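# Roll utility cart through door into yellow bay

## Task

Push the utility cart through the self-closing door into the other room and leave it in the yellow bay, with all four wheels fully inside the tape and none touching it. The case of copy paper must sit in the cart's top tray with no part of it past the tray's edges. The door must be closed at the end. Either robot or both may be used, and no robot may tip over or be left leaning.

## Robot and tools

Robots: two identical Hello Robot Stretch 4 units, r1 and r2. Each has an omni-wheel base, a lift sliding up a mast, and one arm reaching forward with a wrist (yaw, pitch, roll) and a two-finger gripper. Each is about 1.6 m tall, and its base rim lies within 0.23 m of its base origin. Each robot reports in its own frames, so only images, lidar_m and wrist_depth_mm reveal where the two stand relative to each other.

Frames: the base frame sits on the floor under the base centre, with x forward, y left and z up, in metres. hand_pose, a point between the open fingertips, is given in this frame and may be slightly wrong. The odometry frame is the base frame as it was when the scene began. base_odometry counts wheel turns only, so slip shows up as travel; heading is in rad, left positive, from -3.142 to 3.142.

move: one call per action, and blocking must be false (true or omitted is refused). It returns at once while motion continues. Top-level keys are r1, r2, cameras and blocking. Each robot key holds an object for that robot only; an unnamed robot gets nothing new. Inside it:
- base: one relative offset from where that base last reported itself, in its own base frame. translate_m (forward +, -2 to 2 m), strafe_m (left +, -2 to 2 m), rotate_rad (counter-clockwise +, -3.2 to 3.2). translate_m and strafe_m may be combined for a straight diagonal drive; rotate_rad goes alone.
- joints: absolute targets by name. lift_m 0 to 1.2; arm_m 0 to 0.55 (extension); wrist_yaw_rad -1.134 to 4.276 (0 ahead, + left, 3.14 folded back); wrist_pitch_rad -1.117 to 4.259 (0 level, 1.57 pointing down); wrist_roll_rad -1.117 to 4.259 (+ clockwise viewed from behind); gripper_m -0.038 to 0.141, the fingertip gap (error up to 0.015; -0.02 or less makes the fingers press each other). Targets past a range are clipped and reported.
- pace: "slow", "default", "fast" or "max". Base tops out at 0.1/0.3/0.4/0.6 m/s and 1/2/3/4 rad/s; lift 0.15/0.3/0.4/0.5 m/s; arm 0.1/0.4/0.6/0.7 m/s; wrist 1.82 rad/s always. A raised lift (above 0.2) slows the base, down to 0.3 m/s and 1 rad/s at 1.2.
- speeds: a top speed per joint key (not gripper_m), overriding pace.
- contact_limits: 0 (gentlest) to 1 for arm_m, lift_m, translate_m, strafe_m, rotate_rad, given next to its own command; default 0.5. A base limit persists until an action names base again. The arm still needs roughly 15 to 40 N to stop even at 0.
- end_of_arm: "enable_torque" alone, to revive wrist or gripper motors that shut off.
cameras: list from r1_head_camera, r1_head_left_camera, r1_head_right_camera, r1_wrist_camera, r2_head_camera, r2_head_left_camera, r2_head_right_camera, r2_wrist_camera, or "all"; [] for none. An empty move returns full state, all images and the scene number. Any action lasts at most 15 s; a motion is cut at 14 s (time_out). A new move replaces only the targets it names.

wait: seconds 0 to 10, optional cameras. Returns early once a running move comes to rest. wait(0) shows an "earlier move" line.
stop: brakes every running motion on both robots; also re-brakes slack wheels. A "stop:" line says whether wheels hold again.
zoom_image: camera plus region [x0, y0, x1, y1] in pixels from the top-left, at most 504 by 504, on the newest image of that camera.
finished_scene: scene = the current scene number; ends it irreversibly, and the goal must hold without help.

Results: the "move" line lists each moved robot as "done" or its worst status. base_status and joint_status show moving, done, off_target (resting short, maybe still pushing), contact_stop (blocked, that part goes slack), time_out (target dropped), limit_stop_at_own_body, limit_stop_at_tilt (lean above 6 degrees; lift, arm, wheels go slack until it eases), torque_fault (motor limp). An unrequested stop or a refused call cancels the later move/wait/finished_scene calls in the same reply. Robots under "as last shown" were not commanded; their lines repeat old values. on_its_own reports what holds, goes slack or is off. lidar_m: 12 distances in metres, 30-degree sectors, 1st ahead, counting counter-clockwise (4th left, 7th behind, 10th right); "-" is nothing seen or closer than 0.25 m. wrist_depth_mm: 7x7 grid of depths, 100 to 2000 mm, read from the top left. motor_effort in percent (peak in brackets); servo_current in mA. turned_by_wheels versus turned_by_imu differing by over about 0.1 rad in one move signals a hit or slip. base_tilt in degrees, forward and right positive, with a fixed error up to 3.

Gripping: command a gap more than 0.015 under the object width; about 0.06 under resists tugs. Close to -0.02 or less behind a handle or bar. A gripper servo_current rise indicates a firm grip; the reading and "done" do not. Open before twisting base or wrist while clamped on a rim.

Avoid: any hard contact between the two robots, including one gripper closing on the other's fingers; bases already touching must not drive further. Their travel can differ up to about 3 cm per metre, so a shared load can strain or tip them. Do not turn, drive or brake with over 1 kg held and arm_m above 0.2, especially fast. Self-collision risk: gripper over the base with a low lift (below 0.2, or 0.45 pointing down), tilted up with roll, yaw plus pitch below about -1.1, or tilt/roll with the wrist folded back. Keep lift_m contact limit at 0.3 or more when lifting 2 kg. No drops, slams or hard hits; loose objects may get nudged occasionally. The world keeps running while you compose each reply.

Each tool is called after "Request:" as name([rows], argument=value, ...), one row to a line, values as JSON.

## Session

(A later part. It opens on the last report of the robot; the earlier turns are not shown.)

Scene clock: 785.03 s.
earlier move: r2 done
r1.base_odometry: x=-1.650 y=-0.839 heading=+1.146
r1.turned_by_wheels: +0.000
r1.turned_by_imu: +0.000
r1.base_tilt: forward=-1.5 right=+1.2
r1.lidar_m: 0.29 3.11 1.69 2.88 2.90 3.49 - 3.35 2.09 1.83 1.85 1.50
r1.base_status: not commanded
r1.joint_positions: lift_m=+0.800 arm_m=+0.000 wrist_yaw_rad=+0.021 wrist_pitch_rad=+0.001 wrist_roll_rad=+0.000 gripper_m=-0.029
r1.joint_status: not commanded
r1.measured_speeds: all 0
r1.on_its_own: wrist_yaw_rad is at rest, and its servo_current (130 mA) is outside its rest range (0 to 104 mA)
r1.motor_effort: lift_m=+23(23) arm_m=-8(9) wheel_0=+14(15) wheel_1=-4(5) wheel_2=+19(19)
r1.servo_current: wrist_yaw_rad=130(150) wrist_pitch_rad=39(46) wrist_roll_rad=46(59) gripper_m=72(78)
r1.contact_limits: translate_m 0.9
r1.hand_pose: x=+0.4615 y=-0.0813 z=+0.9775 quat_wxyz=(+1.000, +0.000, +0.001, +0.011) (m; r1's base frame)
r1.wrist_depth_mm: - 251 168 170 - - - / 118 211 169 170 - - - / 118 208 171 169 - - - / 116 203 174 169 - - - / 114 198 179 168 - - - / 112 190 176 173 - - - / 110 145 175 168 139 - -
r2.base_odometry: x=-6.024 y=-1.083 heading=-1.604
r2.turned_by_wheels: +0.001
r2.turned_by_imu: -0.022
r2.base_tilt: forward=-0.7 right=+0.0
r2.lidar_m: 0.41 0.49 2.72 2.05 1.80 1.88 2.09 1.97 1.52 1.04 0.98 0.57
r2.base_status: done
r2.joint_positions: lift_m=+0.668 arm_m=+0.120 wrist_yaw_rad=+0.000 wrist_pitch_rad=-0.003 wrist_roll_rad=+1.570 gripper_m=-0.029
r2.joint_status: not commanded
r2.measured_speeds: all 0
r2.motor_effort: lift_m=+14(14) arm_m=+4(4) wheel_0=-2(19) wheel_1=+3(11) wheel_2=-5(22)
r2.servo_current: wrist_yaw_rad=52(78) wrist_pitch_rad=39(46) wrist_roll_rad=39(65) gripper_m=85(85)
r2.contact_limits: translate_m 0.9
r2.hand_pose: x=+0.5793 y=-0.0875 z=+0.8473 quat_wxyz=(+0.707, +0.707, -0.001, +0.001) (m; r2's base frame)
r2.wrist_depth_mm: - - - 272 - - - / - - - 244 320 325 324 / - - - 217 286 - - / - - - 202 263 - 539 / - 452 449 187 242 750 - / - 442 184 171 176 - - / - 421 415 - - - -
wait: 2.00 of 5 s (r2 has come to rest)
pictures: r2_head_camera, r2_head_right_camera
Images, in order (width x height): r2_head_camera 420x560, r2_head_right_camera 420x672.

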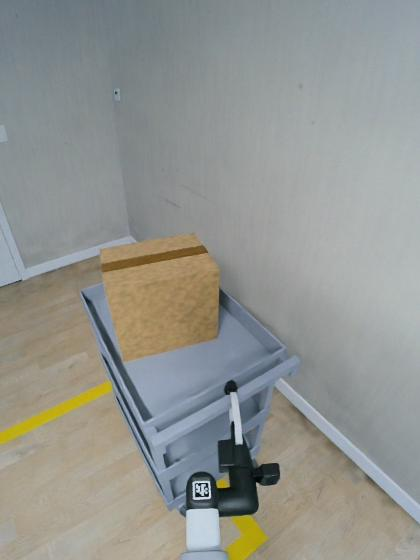

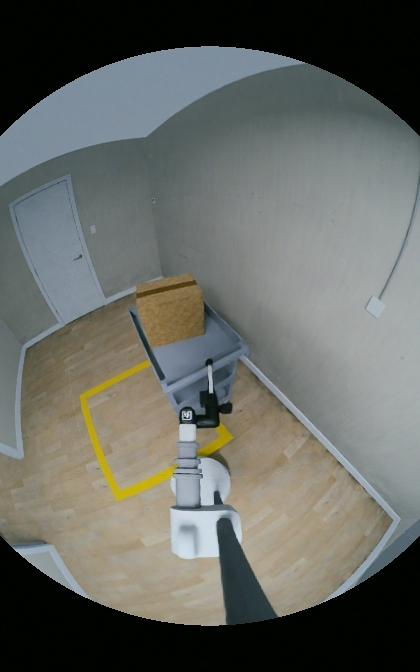

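Request:
move(r2={"base":{"strafe_m":-0.16,"translate_m":-0.26},"contact_limits":{"translate_m":0.9}}, blocking=false)

Request:
wait(seconds=5)

Request:
move(r2={"base":{"strafe_m":-0.4,"translate_m":0.18},"contact_limits":{"translate_m":0.9}}, blocking=false)

Request:
wait(seconds=5, cameras=["r2_head_camera","r2_head_right_camera"])

Scene clock: 801.63 s.
move: r2 moving
r1.base_odometry: x=-1.650 y=-0.839 heading=+1.146
r1.turned_by_wheels: +0.000
r1.turned_by_imu: +0.000
r1.base_tilt: forward=-1.5 right=+1.2
r1.lidar_m: 0.30 3.15 1.67 2.86 2.90 3.49 - 3.35 2.08 1.84 1.84 1.51
r1.base_status: not commanded
r1.joint_positions: lift_m=+0.800 arm_m=+0.000 wrist_yaw_rad=+0.021 wrist_pitch_rad=+0.001 wrist_roll_rad=+0.000 gripper_m=-0.029
r1.joint_status: not commanded
r1.measured_speeds: all 0
r1.motor_effort: lift_m=+23(23) arm_m=-9(9) wheel_0=+15(15) wheel_1=-4(4) wheel_2=+19(19)
r1.servo_current: wrist_yaw_rad=130(130) wrist_pitch_rad=46(46) wrist_roll_rad=46(52) gripper_m=72(72)
r1.contact_limits: translate_m 0.9
r1.hand_pose: x=+0.4615 y=-0.0813 z=+0.9775 quat_wxyz=(+1.000, +0.000, +0.001, +0.011) (m; r1's base frame)
r1.wrist_depth_mm: - 251 168 170 - - - / 118 212 169 170 - - - / 118 208 171 169 - - - / 116 202 174 169 - - - / 114 197 178 169 - - - / 112 190 176 173 - - - / 110 145 176 168 139 - -
r2.base_odometry: x=-6.041 y=-1.053 heading=-1.603
r2.turned_by_wheels: +0.002
r2.turned_by_imu: +0.002
r2.base_tilt: forward=-0.6 right=+0.0
r2.lidar_m: 0.42 0.42 2.72 2.02 1.83 1.86 2.07 1.93 1.46 1.05 0.99 0.59
r2.base_status: translate_m moving; strafe_m moving
r2.joint_positions: lift_m=+0.668 arm_m=+0.120 wrist_yaw_rad=+0.010 wrist_pitch_rad=-0.003 wrist_roll_rad=+1.570 gripper_m=-0.029
r2.joint_status: not commanded
r2.measured_speeds: translate_m=-0.118 strafe_m=-0.072 rotate_rad=-0.003 lift_m=+0.000 arm_m=+0.000 wrist_yaw_rad=+0.020 wrist_pitch_rad=+0.000 wrist_roll_rad=+0.000
r2.motor_effort: lift_m=+14(14) arm_m=-3(4) wheel_0=+6(9) wheel_1=-12(12) wheel_2=+22(22)
r2.servo_current: wrist_yaw_rad=59(72) wrist_pitch_rad=46(46) wrist_roll_rad=39(46) gripper_m=78(85)
r2.contact_limits: translate_m 0.9
r2.hand_pose: x=+0.5802 y=-0.0845 z=+0.8473 quat_wxyz=(+0.707, +0.707, +0.003, +0.005) (m; r2's base frame)
r2.wrist_depth_mm: - - - 262 - - - / - - - 237 317 320 319 / - - - 214 282 - - / - - - 202 259 - - / - 455 449 186 243 809 - / - 442 186 172 176 798 - / - 421 421 - - - -
pictures: none

Scene clock: 803.50 s.
earlier move: r2 done
r1.base_odometry: x=-1.650 y=-0.839 heading=+1.146
r1.turned_by_wheels: +0.000
r1.turned_by_imu: +0.000
r1.base_tilt: forward=-1.5 right=+1.2
r1.lidar_m: 0.31 3.38 1.66 2.87 2.89 3.47 - 3.37 2.08 1.83 1.85 1.52
r1.base_status: not commanded
r1.joint_positions: lift_m=+0.800 arm_m=+0.000 wrist_yaw_rad=+0.021 wrist_pitch_rad=+0.001 wrist_roll_rad=+0.000 gripper_m=-0.029
r1.joint_status: not commanded
r1.measured_speeds: all 0
r1.on_its_own: wrist_yaw_rad is at rest, and its servo_current (130 mA) is outside its rest range (0 to 104 mA)
r1.motor_effort: lift_m=+23(23) arm_m=-9(9) wheel_0=+15(15) wheel_1=-4(5) wheel_2=+19(19)
r1.servo_current: wrist_yaw_rad=130(143) wrist_pitch_rad=39(52) wrist_roll_rad=26(59) gripper_m=65(72)
r1.contact_limits: translate_m 0.9
r1.hand_pose: x=+0.4615 y=-0.0813 z=+0.9775 quat_wxyz=(+1.000, +0.000, +0.001, +0.011) (m; r1's base frame)
r1.wrist_depth_mm: - 250 168 169 - - - / 119 212 169 169 - - - / 117 208 171 169 - - - / 116 202 174 169 - - - / 114 198 178 169 - - - / 112 191 176 173 - - - / 110 145 176 169 139 - -
r2.base_odometry: x=-6.176 y=-0.818 heading=-1.604
r2.turned_by_wheels: -0.002
r2.turned_by_imu: +0.002
r2.base_tilt: forward=-0.7 right=+0.1
r2.lidar_m: 0.40 0.48 2.70 2.20 1.80 1.87 1.75 1.67 1.50 1.04 0.99 0.58
r2.base_status: done
r2.joint_positions: lift_m=+0.668 arm_m=+0.120 wrist_yaw_rad=+0.003 wrist_pitch_rad=-0.003 wrist_roll_rad=+1.570 gripper_m=-0.029
r2.joint_status: not commanded
r2.measured_speeds: all 0
r2.motor_effort: lift_m=+14(14) arm_m=-4(4) wheel_0=+3(19) wheel_1=-1(12) wheel_2=+1(27)
r2.servo_current: wrist_yaw_rad=33(111) wrist_pitch_rad=33(46) wrist_roll_rad=46(65) gripper_m=72(91)
r2.contact_limits: translate_m 0.9
r2.hand_pose: x=+0.5796 y=-0.0866 z=+0.8473 quat_wxyz=(+0.707, +0.707, +0.000, +0.002) (m; r2's base frame)
r2.wrist_depth_mm: - - - 298 - - - / - - - 273 338 343 - / - - - 232 314 - - / - - - 206 272 1366 512 / - - - 190 243 1537 - / - 445 185 169 176 798 - / - 413 410 - 209 - -
wait: 1.87 of 5 s (r2 has come to rest)
pictures: none

Scene clock: 804.00 s.
move: r2 moving
r1.base_odometry: x=-1.650 y=-0.839 heading=+1.146
r1.turned_by_wheels: +0.000
r1.turned_by_imu: +0.000
r1.base_tilt: forward=-1.5 right=+1.2
r1.lidar_m: 0.30 3.39 1.66 2.86 2.88 3.46 - 3.34 2.09 1.83 1.86 1.49
r1.base_status: not commanded
r1.joint_positions: lift_m=+0.800 arm_m=+0.000 wrist_yaw_rad=+0.021 wrist_pitch_rad=+0.001 wrist_roll_rad=+0.000 gripper_m=-0.029
r1.joint_status: not commanded
r1.measured_speeds: all 0
r1.motor_effort: lift_m=+23(23) arm_m=-9(9) wheel_0=+14(15) wheel_1=-4(4) wheel_2=+18(19)
r1.servo_current: wrist_yaw_rad=98(150) wrist_pitch_rad=39(46) wrist_roll_rad=46(65) gripper_m=65(72)
r1.contact_limits: translate_m 0.9
r1.hand_pose: x=+0.4615 y=-0.0813 z=+0.9775 quat_wxyz=(+1.000, +0.000, +0.001, +0.011) (m; r1's base frame)
r1.wrist_depth_mm: - 251 168 170 - - - / 118 211 170 169 - - - / 117 208 171 169 - - - / 116 202 174 169 - - - / 114 197 179 168 - - - / 112 191 176 173 - - - / 110 145 175 168 139 - -
r2.base_odometry: x=-6.205 y=-0.830 heading=-1.603
r2.turned_by_wheels: +0.001
r2.turned_by_imu: +0.001
r2.base_tilt: forward=-0.7 right=+0.1
r2.lidar_m: 0.38 0.42 2.74 2.21 1.84 1.91 1.76 1.64 1.47 1.04 0.94 0.63
r2.base_status: translate_m moving; strafe_m moving
r2.joint_positions: lift_m=+0.668 arm_m=+0.120 wrist_yaw_rad=+0.007 wrist_pitch_rad=-0.003 wrist_roll_rad=+1.570 gripper_m=-0.029
r2.joint_status: not commanded
r2.measured_speeds: translate_m=+0.049 strafe_m=-0.113 rotate_rad=+0.002 lift_m=+0.000 arm_m=+0.000 wrist_yaw_rad=+0.030 wrist_pitch_rad=+0.000 wrist_roll_rad=+0.000
r2.motor_effort: lift_m=+14(14) arm_m=-4(4) wheel_0=+19(21) wheel_1=-4(7) wheel_2=-7(11)
r2.servo_current: wrist_yaw_rad=59(59) wrist_pitch_rad=39(46) wrist_roll_rad=33(59) gripper_m=78(85)
r2.contact_limits: translate_m 0.9
r2.hand_pose: x=+0.5799 y=-0.0854 z=+0.8473 quat_wxyz=(+0.707, +0.707, +0.002, +0.003) (m; r2's base frame)
r2.wrist_depth_mm: - - - 294 - - - / - - - 303 340 342 - / - - - 238 322 - 1060 / - - - 208 273 1397 508 / - - - 191 248 1618 - / - 445 190 170 177 798 - / - 415 410 - 211 - -
pictures: none

Scene clock: 806.80 s.
earlier move: r2 done
r1.base_odometry: x=-1.650 y=-0.839 heading=+1.146
r1.turned_by_wheels: +0.000
r1.turned_by_imu: +0.000
r1.base_tilt: forward=-1.5 right=+1.2
r1.lidar_m: 0.29 3.61 1.65 2.88 2.86 3.51 - 3.36 2.10 1.83 1.85 1.49
r1.base_status: not commanded
r1.joint_positions: lift_m=+0.800 arm_m=+0.000 wrist_yaw_rad=+0.021 wrist_pitch_rad=+0.001 wrist_roll_rad=+0.000 gripper_m=-0.029
r1.joint_status: not commanded
r1.measured_speeds: all 0
r1.on_its_own: wrist_yaw_rad is at rest, and its servo_current (130 mA) is outside its rest range (0 to 104 mA)
r1.motor_effort: lift_m=+23(23) arm_m=-9(9) wheel_0=+15(15) wheel_1=-4(4) wheel_2=+19(19)
r1.servo_current: wrist_yaw_rad=130(150) wrist_pitch_rad=39(46) wrist_roll_rad=39(65) gripper_m=65(78)
r1.contact_limits: translate_m 0.9
r1.hand_pose: x=+0.4615 y=-0.0813 z=+0.9775 quat_wxyz=(+1.000, +0.000, +0.001, +0.011) (m; r1's base frame)
r1.wrist_depth_mm: - 251 169 170 - - - / 119 211 169 170 - - - / 117 208 171 169 - - - / 116 203 174 168 - - - / 114 197 180 168 - - - / 112 191 176 173 - - - / 110 145 175 168 139 - -
r2.base_odometry: x=-6.581 y=-0.985 heading=-1.604
r2.turned_by_wheels: -0.001
r2.turned_by_imu: +0.012
r2.base_tilt: forward=-0.7 right=+0.0
r2.lidar_m: 0.36 0.39 3.21 2.57 2.22 2.32 1.71 1.60 0.85 0.59 0.55 0.57
r2.base_status: done
r2.joint_positions: lift_m=+0.668 arm_m=+0.120 wrist_yaw_rad=+0.012 wrist_pitch_rad=-0.003 wrist_roll_rad=+1.570 gripper_m=-0.029
r2.joint_status: not commanded
r2.measured_speeds: all 0
r2.motor_effort: lift_m=+14(14) arm_m=+5(5) wheel_0=+5(24) wheel_1=+0(8) wheel_2=-4(11)
r2.servo_current: wrist_yaw_rad=59(156) wrist_pitch_rad=39(46) wrist_roll_rad=46(59) gripper_m=85(91)
r2.contact_limits: translate_m 0.9
r2.hand_pose: x=+0.5802 y=-0.0841 z=+0.8473 quat_wxyz=(+0.707, +0.707, +0.003, +0.005) (m; r2's base frame)
r2.wrist_depth_mm: 310 314 307 307 309 314 312 / 357 359 359 366 362 362 357 / 418 418 421 349 421 418 418 / - - - 252 373 375 373 / - - - 192 271 - - / - - 182 166 179 - 504 / - 404 402 - 201 - -
wait: 2.80 of 5 s (r2 has come to rest)
pictures: r2_head_camera, r2_head_right_camera
Images, in order (width x height): r2_head_camera 420x560, r2_head_right_camera 420x672.

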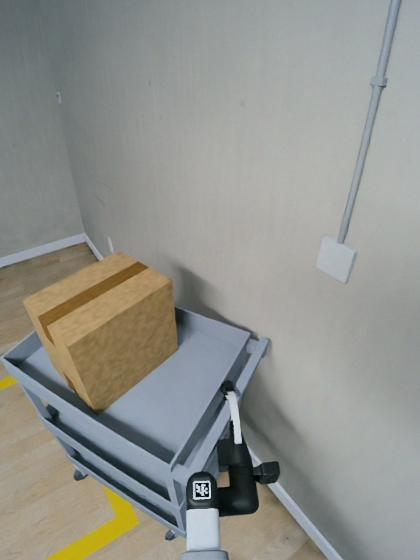

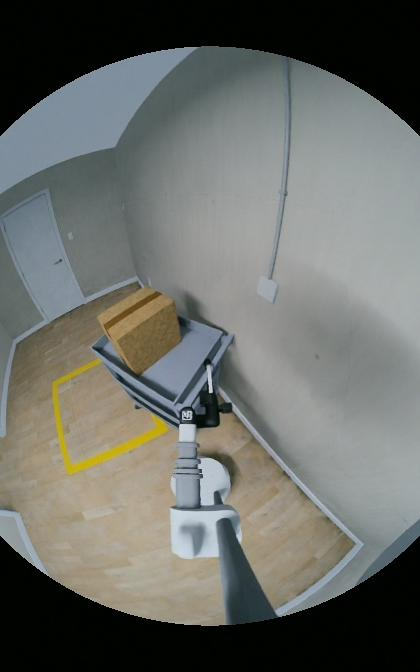

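Request:
move(r2={"base":{"strafe_m":0.25,"translate_m":-0.36},"contact_limits":{"translate_m":0.9}}, blocking=false)

Request:
wait(seconds=5)

Request:
move(r2={"base":{"strafe_m":0.35,"translate_m":-0.1},"contact_limits":{"translate_m":0.9}}, blocking=false)

Request:
wait(seconds=5, cameras=["r2_head_camera","r2_head_right_camera"])

Scene clock: 835.80 s.
move: r2 moving
r1.base_odometry: x=-1.650 y=-0.839 heading=+1.146
r1.turned_by_wheels: +0.000
r1.turned_by_imu: +0.000
r1.base_tilt: forward=-1.6 right=+1.2
r1.lidar_m: 0.30 3.59 1.69 2.87 2.87 3.49 - 3.35 2.09 1.83 1.83 1.52
r1.base_status: not commanded
r1.joint_positions: lift_m=+0.800 arm_m=+0.000 wrist_yaw_rad=+0.021 wrist_pitch_rad=+0.001 wrist_roll_rad=+0.000 gripper_m=-0.029
r1.joint_status: not commanded
r1.measured_speeds: all 0
r1.motor_effort: lift_m=+23(23) arm_m=-8(9) wheel_0=+15(15) wheel_1=-4(4) wheel_2=+19(19)
r1.servo_current: wrist_yaw_rad=104(150) wrist_pitch_rad=39(46) wrist_roll_rad=39(59) gripper_m=65(72)
r1.contact_limits: translate_m 0.9
r1.hand_pose: x=+0.4615 y=-0.0813 z=+0.9775 quat_wxyz=(+1.000, +0.000, +0.001, +0.011) (m; r1's base frame)
r1.wrist_depth_mm: - 252 169 169 - - - / 119 210 169 170 - - - / 117 208 171 169 - - - / 116 203 174 169 - - - / 114 198 179 168 - - - / 112 191 175 173 - - - / 110 144 175 169 139 - -
r2.base_odometry: x=-6.561 y=-0.958 heading=-1.603
r2.turned_by_wheels: +0.001
r2.turned_by_imu: +0.001
r2.base_tilt: forward=-0.7 right=+0.1
r2.lidar_m: 0.35 0.41 3.22 2.57 2.21 2.27 1.67 1.59 0.90 0.62 0.58 0.61
r2.base_status: translate_m moving; strafe_m moving
r2.joint_positions: lift_m=+0.668 arm_m=+0.120 wrist_yaw_rad=+0.009 wrist_pitch_rad=-0.003 wrist_roll_rad=+1.570 gripper_m=-0.029
r2.joint_status: not commanded
r2.measured_speeds: translate_m=-0.110 strafe_m=+0.077 rotate_rad=-0.004 lift_m=+0.000 arm_m=+0.000 wrist_yaw_rad=-0.015 wrist_pitch_rad=+0.000 wrist_roll_rad=+0.000
r2.motor_effort: lift_m=+14(14) arm_m=+4(5) wheel_0=-7(12) wheel_1=+4(6) wheel_2=+15(16)
r2.servo_current: wrist_yaw_rad=52(72) wrist_pitch_rad=39(46) wrist_roll_rad=39(52) gripper_m=78(85)
r2.contact_limits: translate_m 0.9
r2.hand_pose: x=+0.5801 y=-0.0847 z=+0.8473 quat_wxyz=(+0.707, +0.707, +0.002, +0.004) (m; r2's base frame)
r2.wrist_depth_mm: 342 334 338 334 334 343 342 / 392 397 394 382 394 397 392 / - - - 349 384 442 - / - - - 237 334 370 377 / - - - 186 262 - - / - - 181 156 179 - 517 / - - 404 - 198 - -
pictures: none

Scene clock: 838.13 s.
earlier move: r2 done
r1.base_odometry: x=-1.650 y=-0.839 heading=+1.146
r1.turned_by_wheels: +0.000
r1.turned_by_imu: +0.000
r1.base_tilt: forward=-1.5 right=+1.2
r1.lidar_m: 0.29 3.50 1.67 2.88 2.87 3.48 - 3.36 2.09 1.82 1.84 1.50
r1.base_status: not commanded
r1.joint_positions: lift_m=+0.800 arm_m=+0.000 wrist_yaw_rad=+0.021 wrist_pitch_rad=+0.001 wrist_roll_rad=+0.000 gripper_m=-0.029
r1.joint_status: not commanded
r1.measured_speeds: all 0
r1.on_its_own: wrist_yaw_rad is at rest, and its servo_current (124 mA) is outside its rest range (0 to 104 mA)
r1.motor_effort: lift_m=+23(23) arm_m=-9(9) wheel_0=+14(15) wheel_1=-4(4) wheel_2=+19(19)
r1.servo_current: wrist_yaw_rad=124(150) wrist_pitch_rad=39(52) wrist_roll_rad=46(72) gripper_m=72(78)
r1.contact_limits: translate_m 0.9
r1.hand_pose: x=+0.4615 y=-0.0813 z=+0.9775 quat_wxyz=(+1.000, +0.000, +0.001, +0.011) (m; r1's base frame)
r1.wrist_depth_mm: - 251 168 170 - - - / 119 211 169 170 - - - / 117 208 171 169 - - - / 116 204 174 169 - - - / 114 197 178 169 - - - / 112 190 176 173 - - - / 110 145 175 167 139 - -
r2.base_odometry: x=-6.319 y=-0.634 heading=-1.603
r2.turned_by_wheels: +0.000
r2.turned_by_imu: -0.002
r2.base_tilt: forward=-0.6 right=+0.0
r2.lidar_m: 0.45 0.49 2.71 2.35 1.84 1.92 1.53 1.43 1.46 1.03 0.95 0.56
r2.base_status: done
r2.joint_positions: lift_m=+0.668 arm_m=+0.120 wrist_yaw_rad=+0.001 wrist_pitch_rad=-0.003 wrist_roll_rad=+1.570 gripper_m=-0.029
r2.joint_status: not commanded
r2.measured_speeds: all 0
r2.motor_effort: lift_m=+14(14) arm_m=-3(5) wheel_0=-1(24) wheel_1=+3(6) wheel_2=+9(18)
r2.servo_current: wrist_yaw_rad=52(78) wrist_pitch_rad=39(52) wrist_roll_rad=52(52) gripper_m=85(91)
r2.contact_limits: translate_m 0.9
r2.hand_pose: x=+0.5794 y=-0.0871 z=+0.8473 quat_wxyz=(+0.707, +0.707, -0.001, +0.001) (m; r2's base frame)
r2.wrist_depth_mm: - - - 208 274 277 277 / - - - 200 262 - - / - - - 191 252 - - / - - 452 185 243 798 - / - 449 449 179 236 809 - / - 452 187 173 175 - - / - 449 445 - - - -
wait: 2.33 of 5 s (r2 has come to rest)
pictures: none

Scene clock: 838.63 s.
move: r2 moving
r1.base_odometry: x=-1.650 y=-0.839 heading=+1.146
r1.turned_by_wheels: +0.000
r1.turned_by_imu: +0.000
r1.base_tilt: forward=-1.5 right=+1.2
r1.lidar_m: 0.29 3.48 1.67 2.88 2.87 3.49 - 3.37 2.11 1.84 1.84 1.51
r1.base_status: not commanded
r1.joint_positions: lift_m=+0.800 arm_m=+0.000 wrist_yaw_rad=+0.021 wrist_pitch_rad=+0.001 wrist_roll_rad=+0.000 gripper_m=-0.029
r1.joint_status: not commanded
r1.measured_speeds: all 0
r1.motor_effort: lift_m=+23(23) arm_m=-9(9) wheel_0=+15(15) wheel_1=-4(5) wheel_2=+19(19)
r1.servo_current: wrist_yaw_rad=137(143) wrist_pitch_rad=46(46) wrist_roll_rad=46(72) gripper_m=65(78)
r1.contact_limits: translate_m 0.9
r1.hand_pose: x=+0.4615 y=-0.0813 z=+0.9775 quat_wxyz=(+1.000, +0.000, +0.001, +0.011) (m; r1's base frame)
r1.wrist_depth_mm: - 252 168 170 - - - / 118 211 169 169 - - - / 118 209 170 169 - - - / 116 203 174 169 - - - / 114 197 179 168 - - - / 112 190 175 173 - - - / 110 145 176 168 139 - -
r2.base_odometry: x=-6.288 y=-0.626 heading=-1.604
r2.turned_by_wheels: +0.000
r2.turned_by_imu: -0.001
r2.base_tilt: forward=-0.7 right=+0.1
r2.lidar_m: 0.47 0.49 2.68 2.30 1.79 1.88 1.52 1.44 1.46 1.03 0.99 0.56
r2.base_status: translate_m moving; strafe_m moving
r2.joint_positions: lift_m=+0.668 arm_m=+0.120 wrist_yaw_rad=-0.003 wrist_pitch_rad=-0.003 wrist_roll_rad=+1.570 gripper_m=-0.029
r2.joint_status: not commanded
r2.measured_speeds: translate_m=-0.034 strafe_m=+0.119 rotate_rad=-0.002 lift_m=+0.000 arm_m=+0.000 wrist_yaw_rad=-0.037 wrist_pitch_rad=+0.000 wrist_roll_rad=+0.000
r2.motor_effort: lift_m=+14(14) arm_m=-3(4) wheel_0=-18(18) wheel_1=+8(9) wheel_2=+6(13)
r2.servo_current: wrist_yaw_rad=46(52) wrist_pitch_rad=39(46) wrist_roll_rad=39(52) gripper_m=78(85)
r2.contact_limits: translate_m 0.9
r2.hand_pose: x=+0.5790 y=-0.0884 z=+0.8473 quat_wxyz=(+0.707, +0.707, -0.002, +0.000) (m; r2's base frame)
r2.wrist_depth_mm: - - - 208 272 277 276 / - - - 200 260 - - / - - - 190 251 - - / - 452 445 184 242 809 - / - 445 445 179 236 809 - / - 449 187 173 175 - - / - - 445 - - - -
pictures: none

Scene clock: 840.80 s.
earlier move: r2 done
r1.base_odometry: x=-1.650 y=-0.839 heading=+1.146
r1.turned_by_wheels: +0.000
r1.turned_by_imu: +0.000
r1.base_tilt: forward=-1.5 right=+1.3
r1.lidar_m: 0.28 3.19 1.65 2.87 2.89 3.53 - 3.38 2.07 1.82 1.84 1.51
r1.base_status: not commanded
r1.joint_positions: lift_m=+0.800 arm_m=+0.000 wrist_yaw_rad=+0.021 wrist_pitch_rad=+0.001 wrist_roll_rad=+0.000 gripper_m=-0.029
r1.joint_status: not commanded
r1.measured_speeds: all 0
r1.on_its_own: wrist_yaw_rad is at rest, and its servo_current (130 mA) is outside its rest range (0 to 104 mA)
r1.motor_effort: lift_m=+23(23) arm_m=-9(9) wheel_0=+14(15) wheel_1=-4(5) wheel_2=+19(19)
r1.servo_current: wrist_yaw_rad=130(156) wrist_pitch_rad=46(46) wrist_roll_rad=52(72) gripper_m=65(78)
r1.contact_limits: translate_m 0.9
r1.hand_pose: x=+0.4615 y=-0.0813 z=+0.9775 quat_wxyz=(+1.000, +0.000, +0.001, +0.011) (m; r1's base frame)
r1.wrist_depth_mm: - 250 168 170 - - - / 118 211 169 170 - - - / 117 208 171 169 - - - / 116 203 174 169 - - - / 114 197 178 168 - - - / 112 190 176 173 - - - / 110 145 175 169 139 - -
r2.base_odometry: x=-5.966 y=-0.546 heading=-1.603
r2.turned_by_wheels: +0.001
r2.turned_by_imu: -0.003
r2.base_tilt: forward=-0.6 right=+0.1
r2.lidar_m: 0.56 3.16 2.23 2.00 1.46 1.55 1.64 1.54 1.59 1.37 1.29 0.50
r2.base_status: done
r2.joint_positions: lift_m=+0.668 arm_m=+0.120 wrist_yaw_rad=-0.003 wrist_pitch_rad=-0.003 wrist_roll_rad=+1.570 gripper_m=-0.029
r2.joint_status: not commanded
r2.measured_speeds: all 0
r2.motor_effort: lift_m=+14(14) arm_m=-4(4) wheel_0=-5(22) wheel_1=+1(9) wheel_2=+6(13)
r2.servo_current: wrist_yaw_rad=46(78) wrist_pitch_rad=46(52) wrist_roll_rad=39(65) gripper_m=78(85)
r2.contact_limits: translate_m 0.9
r2.hand_pose: x=+0.5790 y=-0.0884 z=+0.8473 quat_wxyz=(+0.707, +0.707, -0.002, +0.000) (m; r2's base frame)
r2.wrist_depth_mm: - 442 397 170 176 - - / - 382 377 128 185 - - / - 421 410 138 196 788 - / - 477 462 147 208 - - / - - 517 158 227 - - / - - 186 169 178 1661 496 / - - - - - 1499 1205
wait: 2.17 of 5 s (r2 has come to rest)
pictures: r2_head_camera, r2_head_right_camera
Images, in order (width x height): r2_head_camera 420x560, r2_head_right_camera 420x672.

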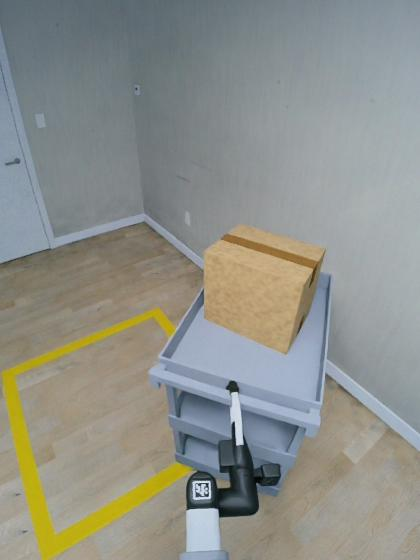

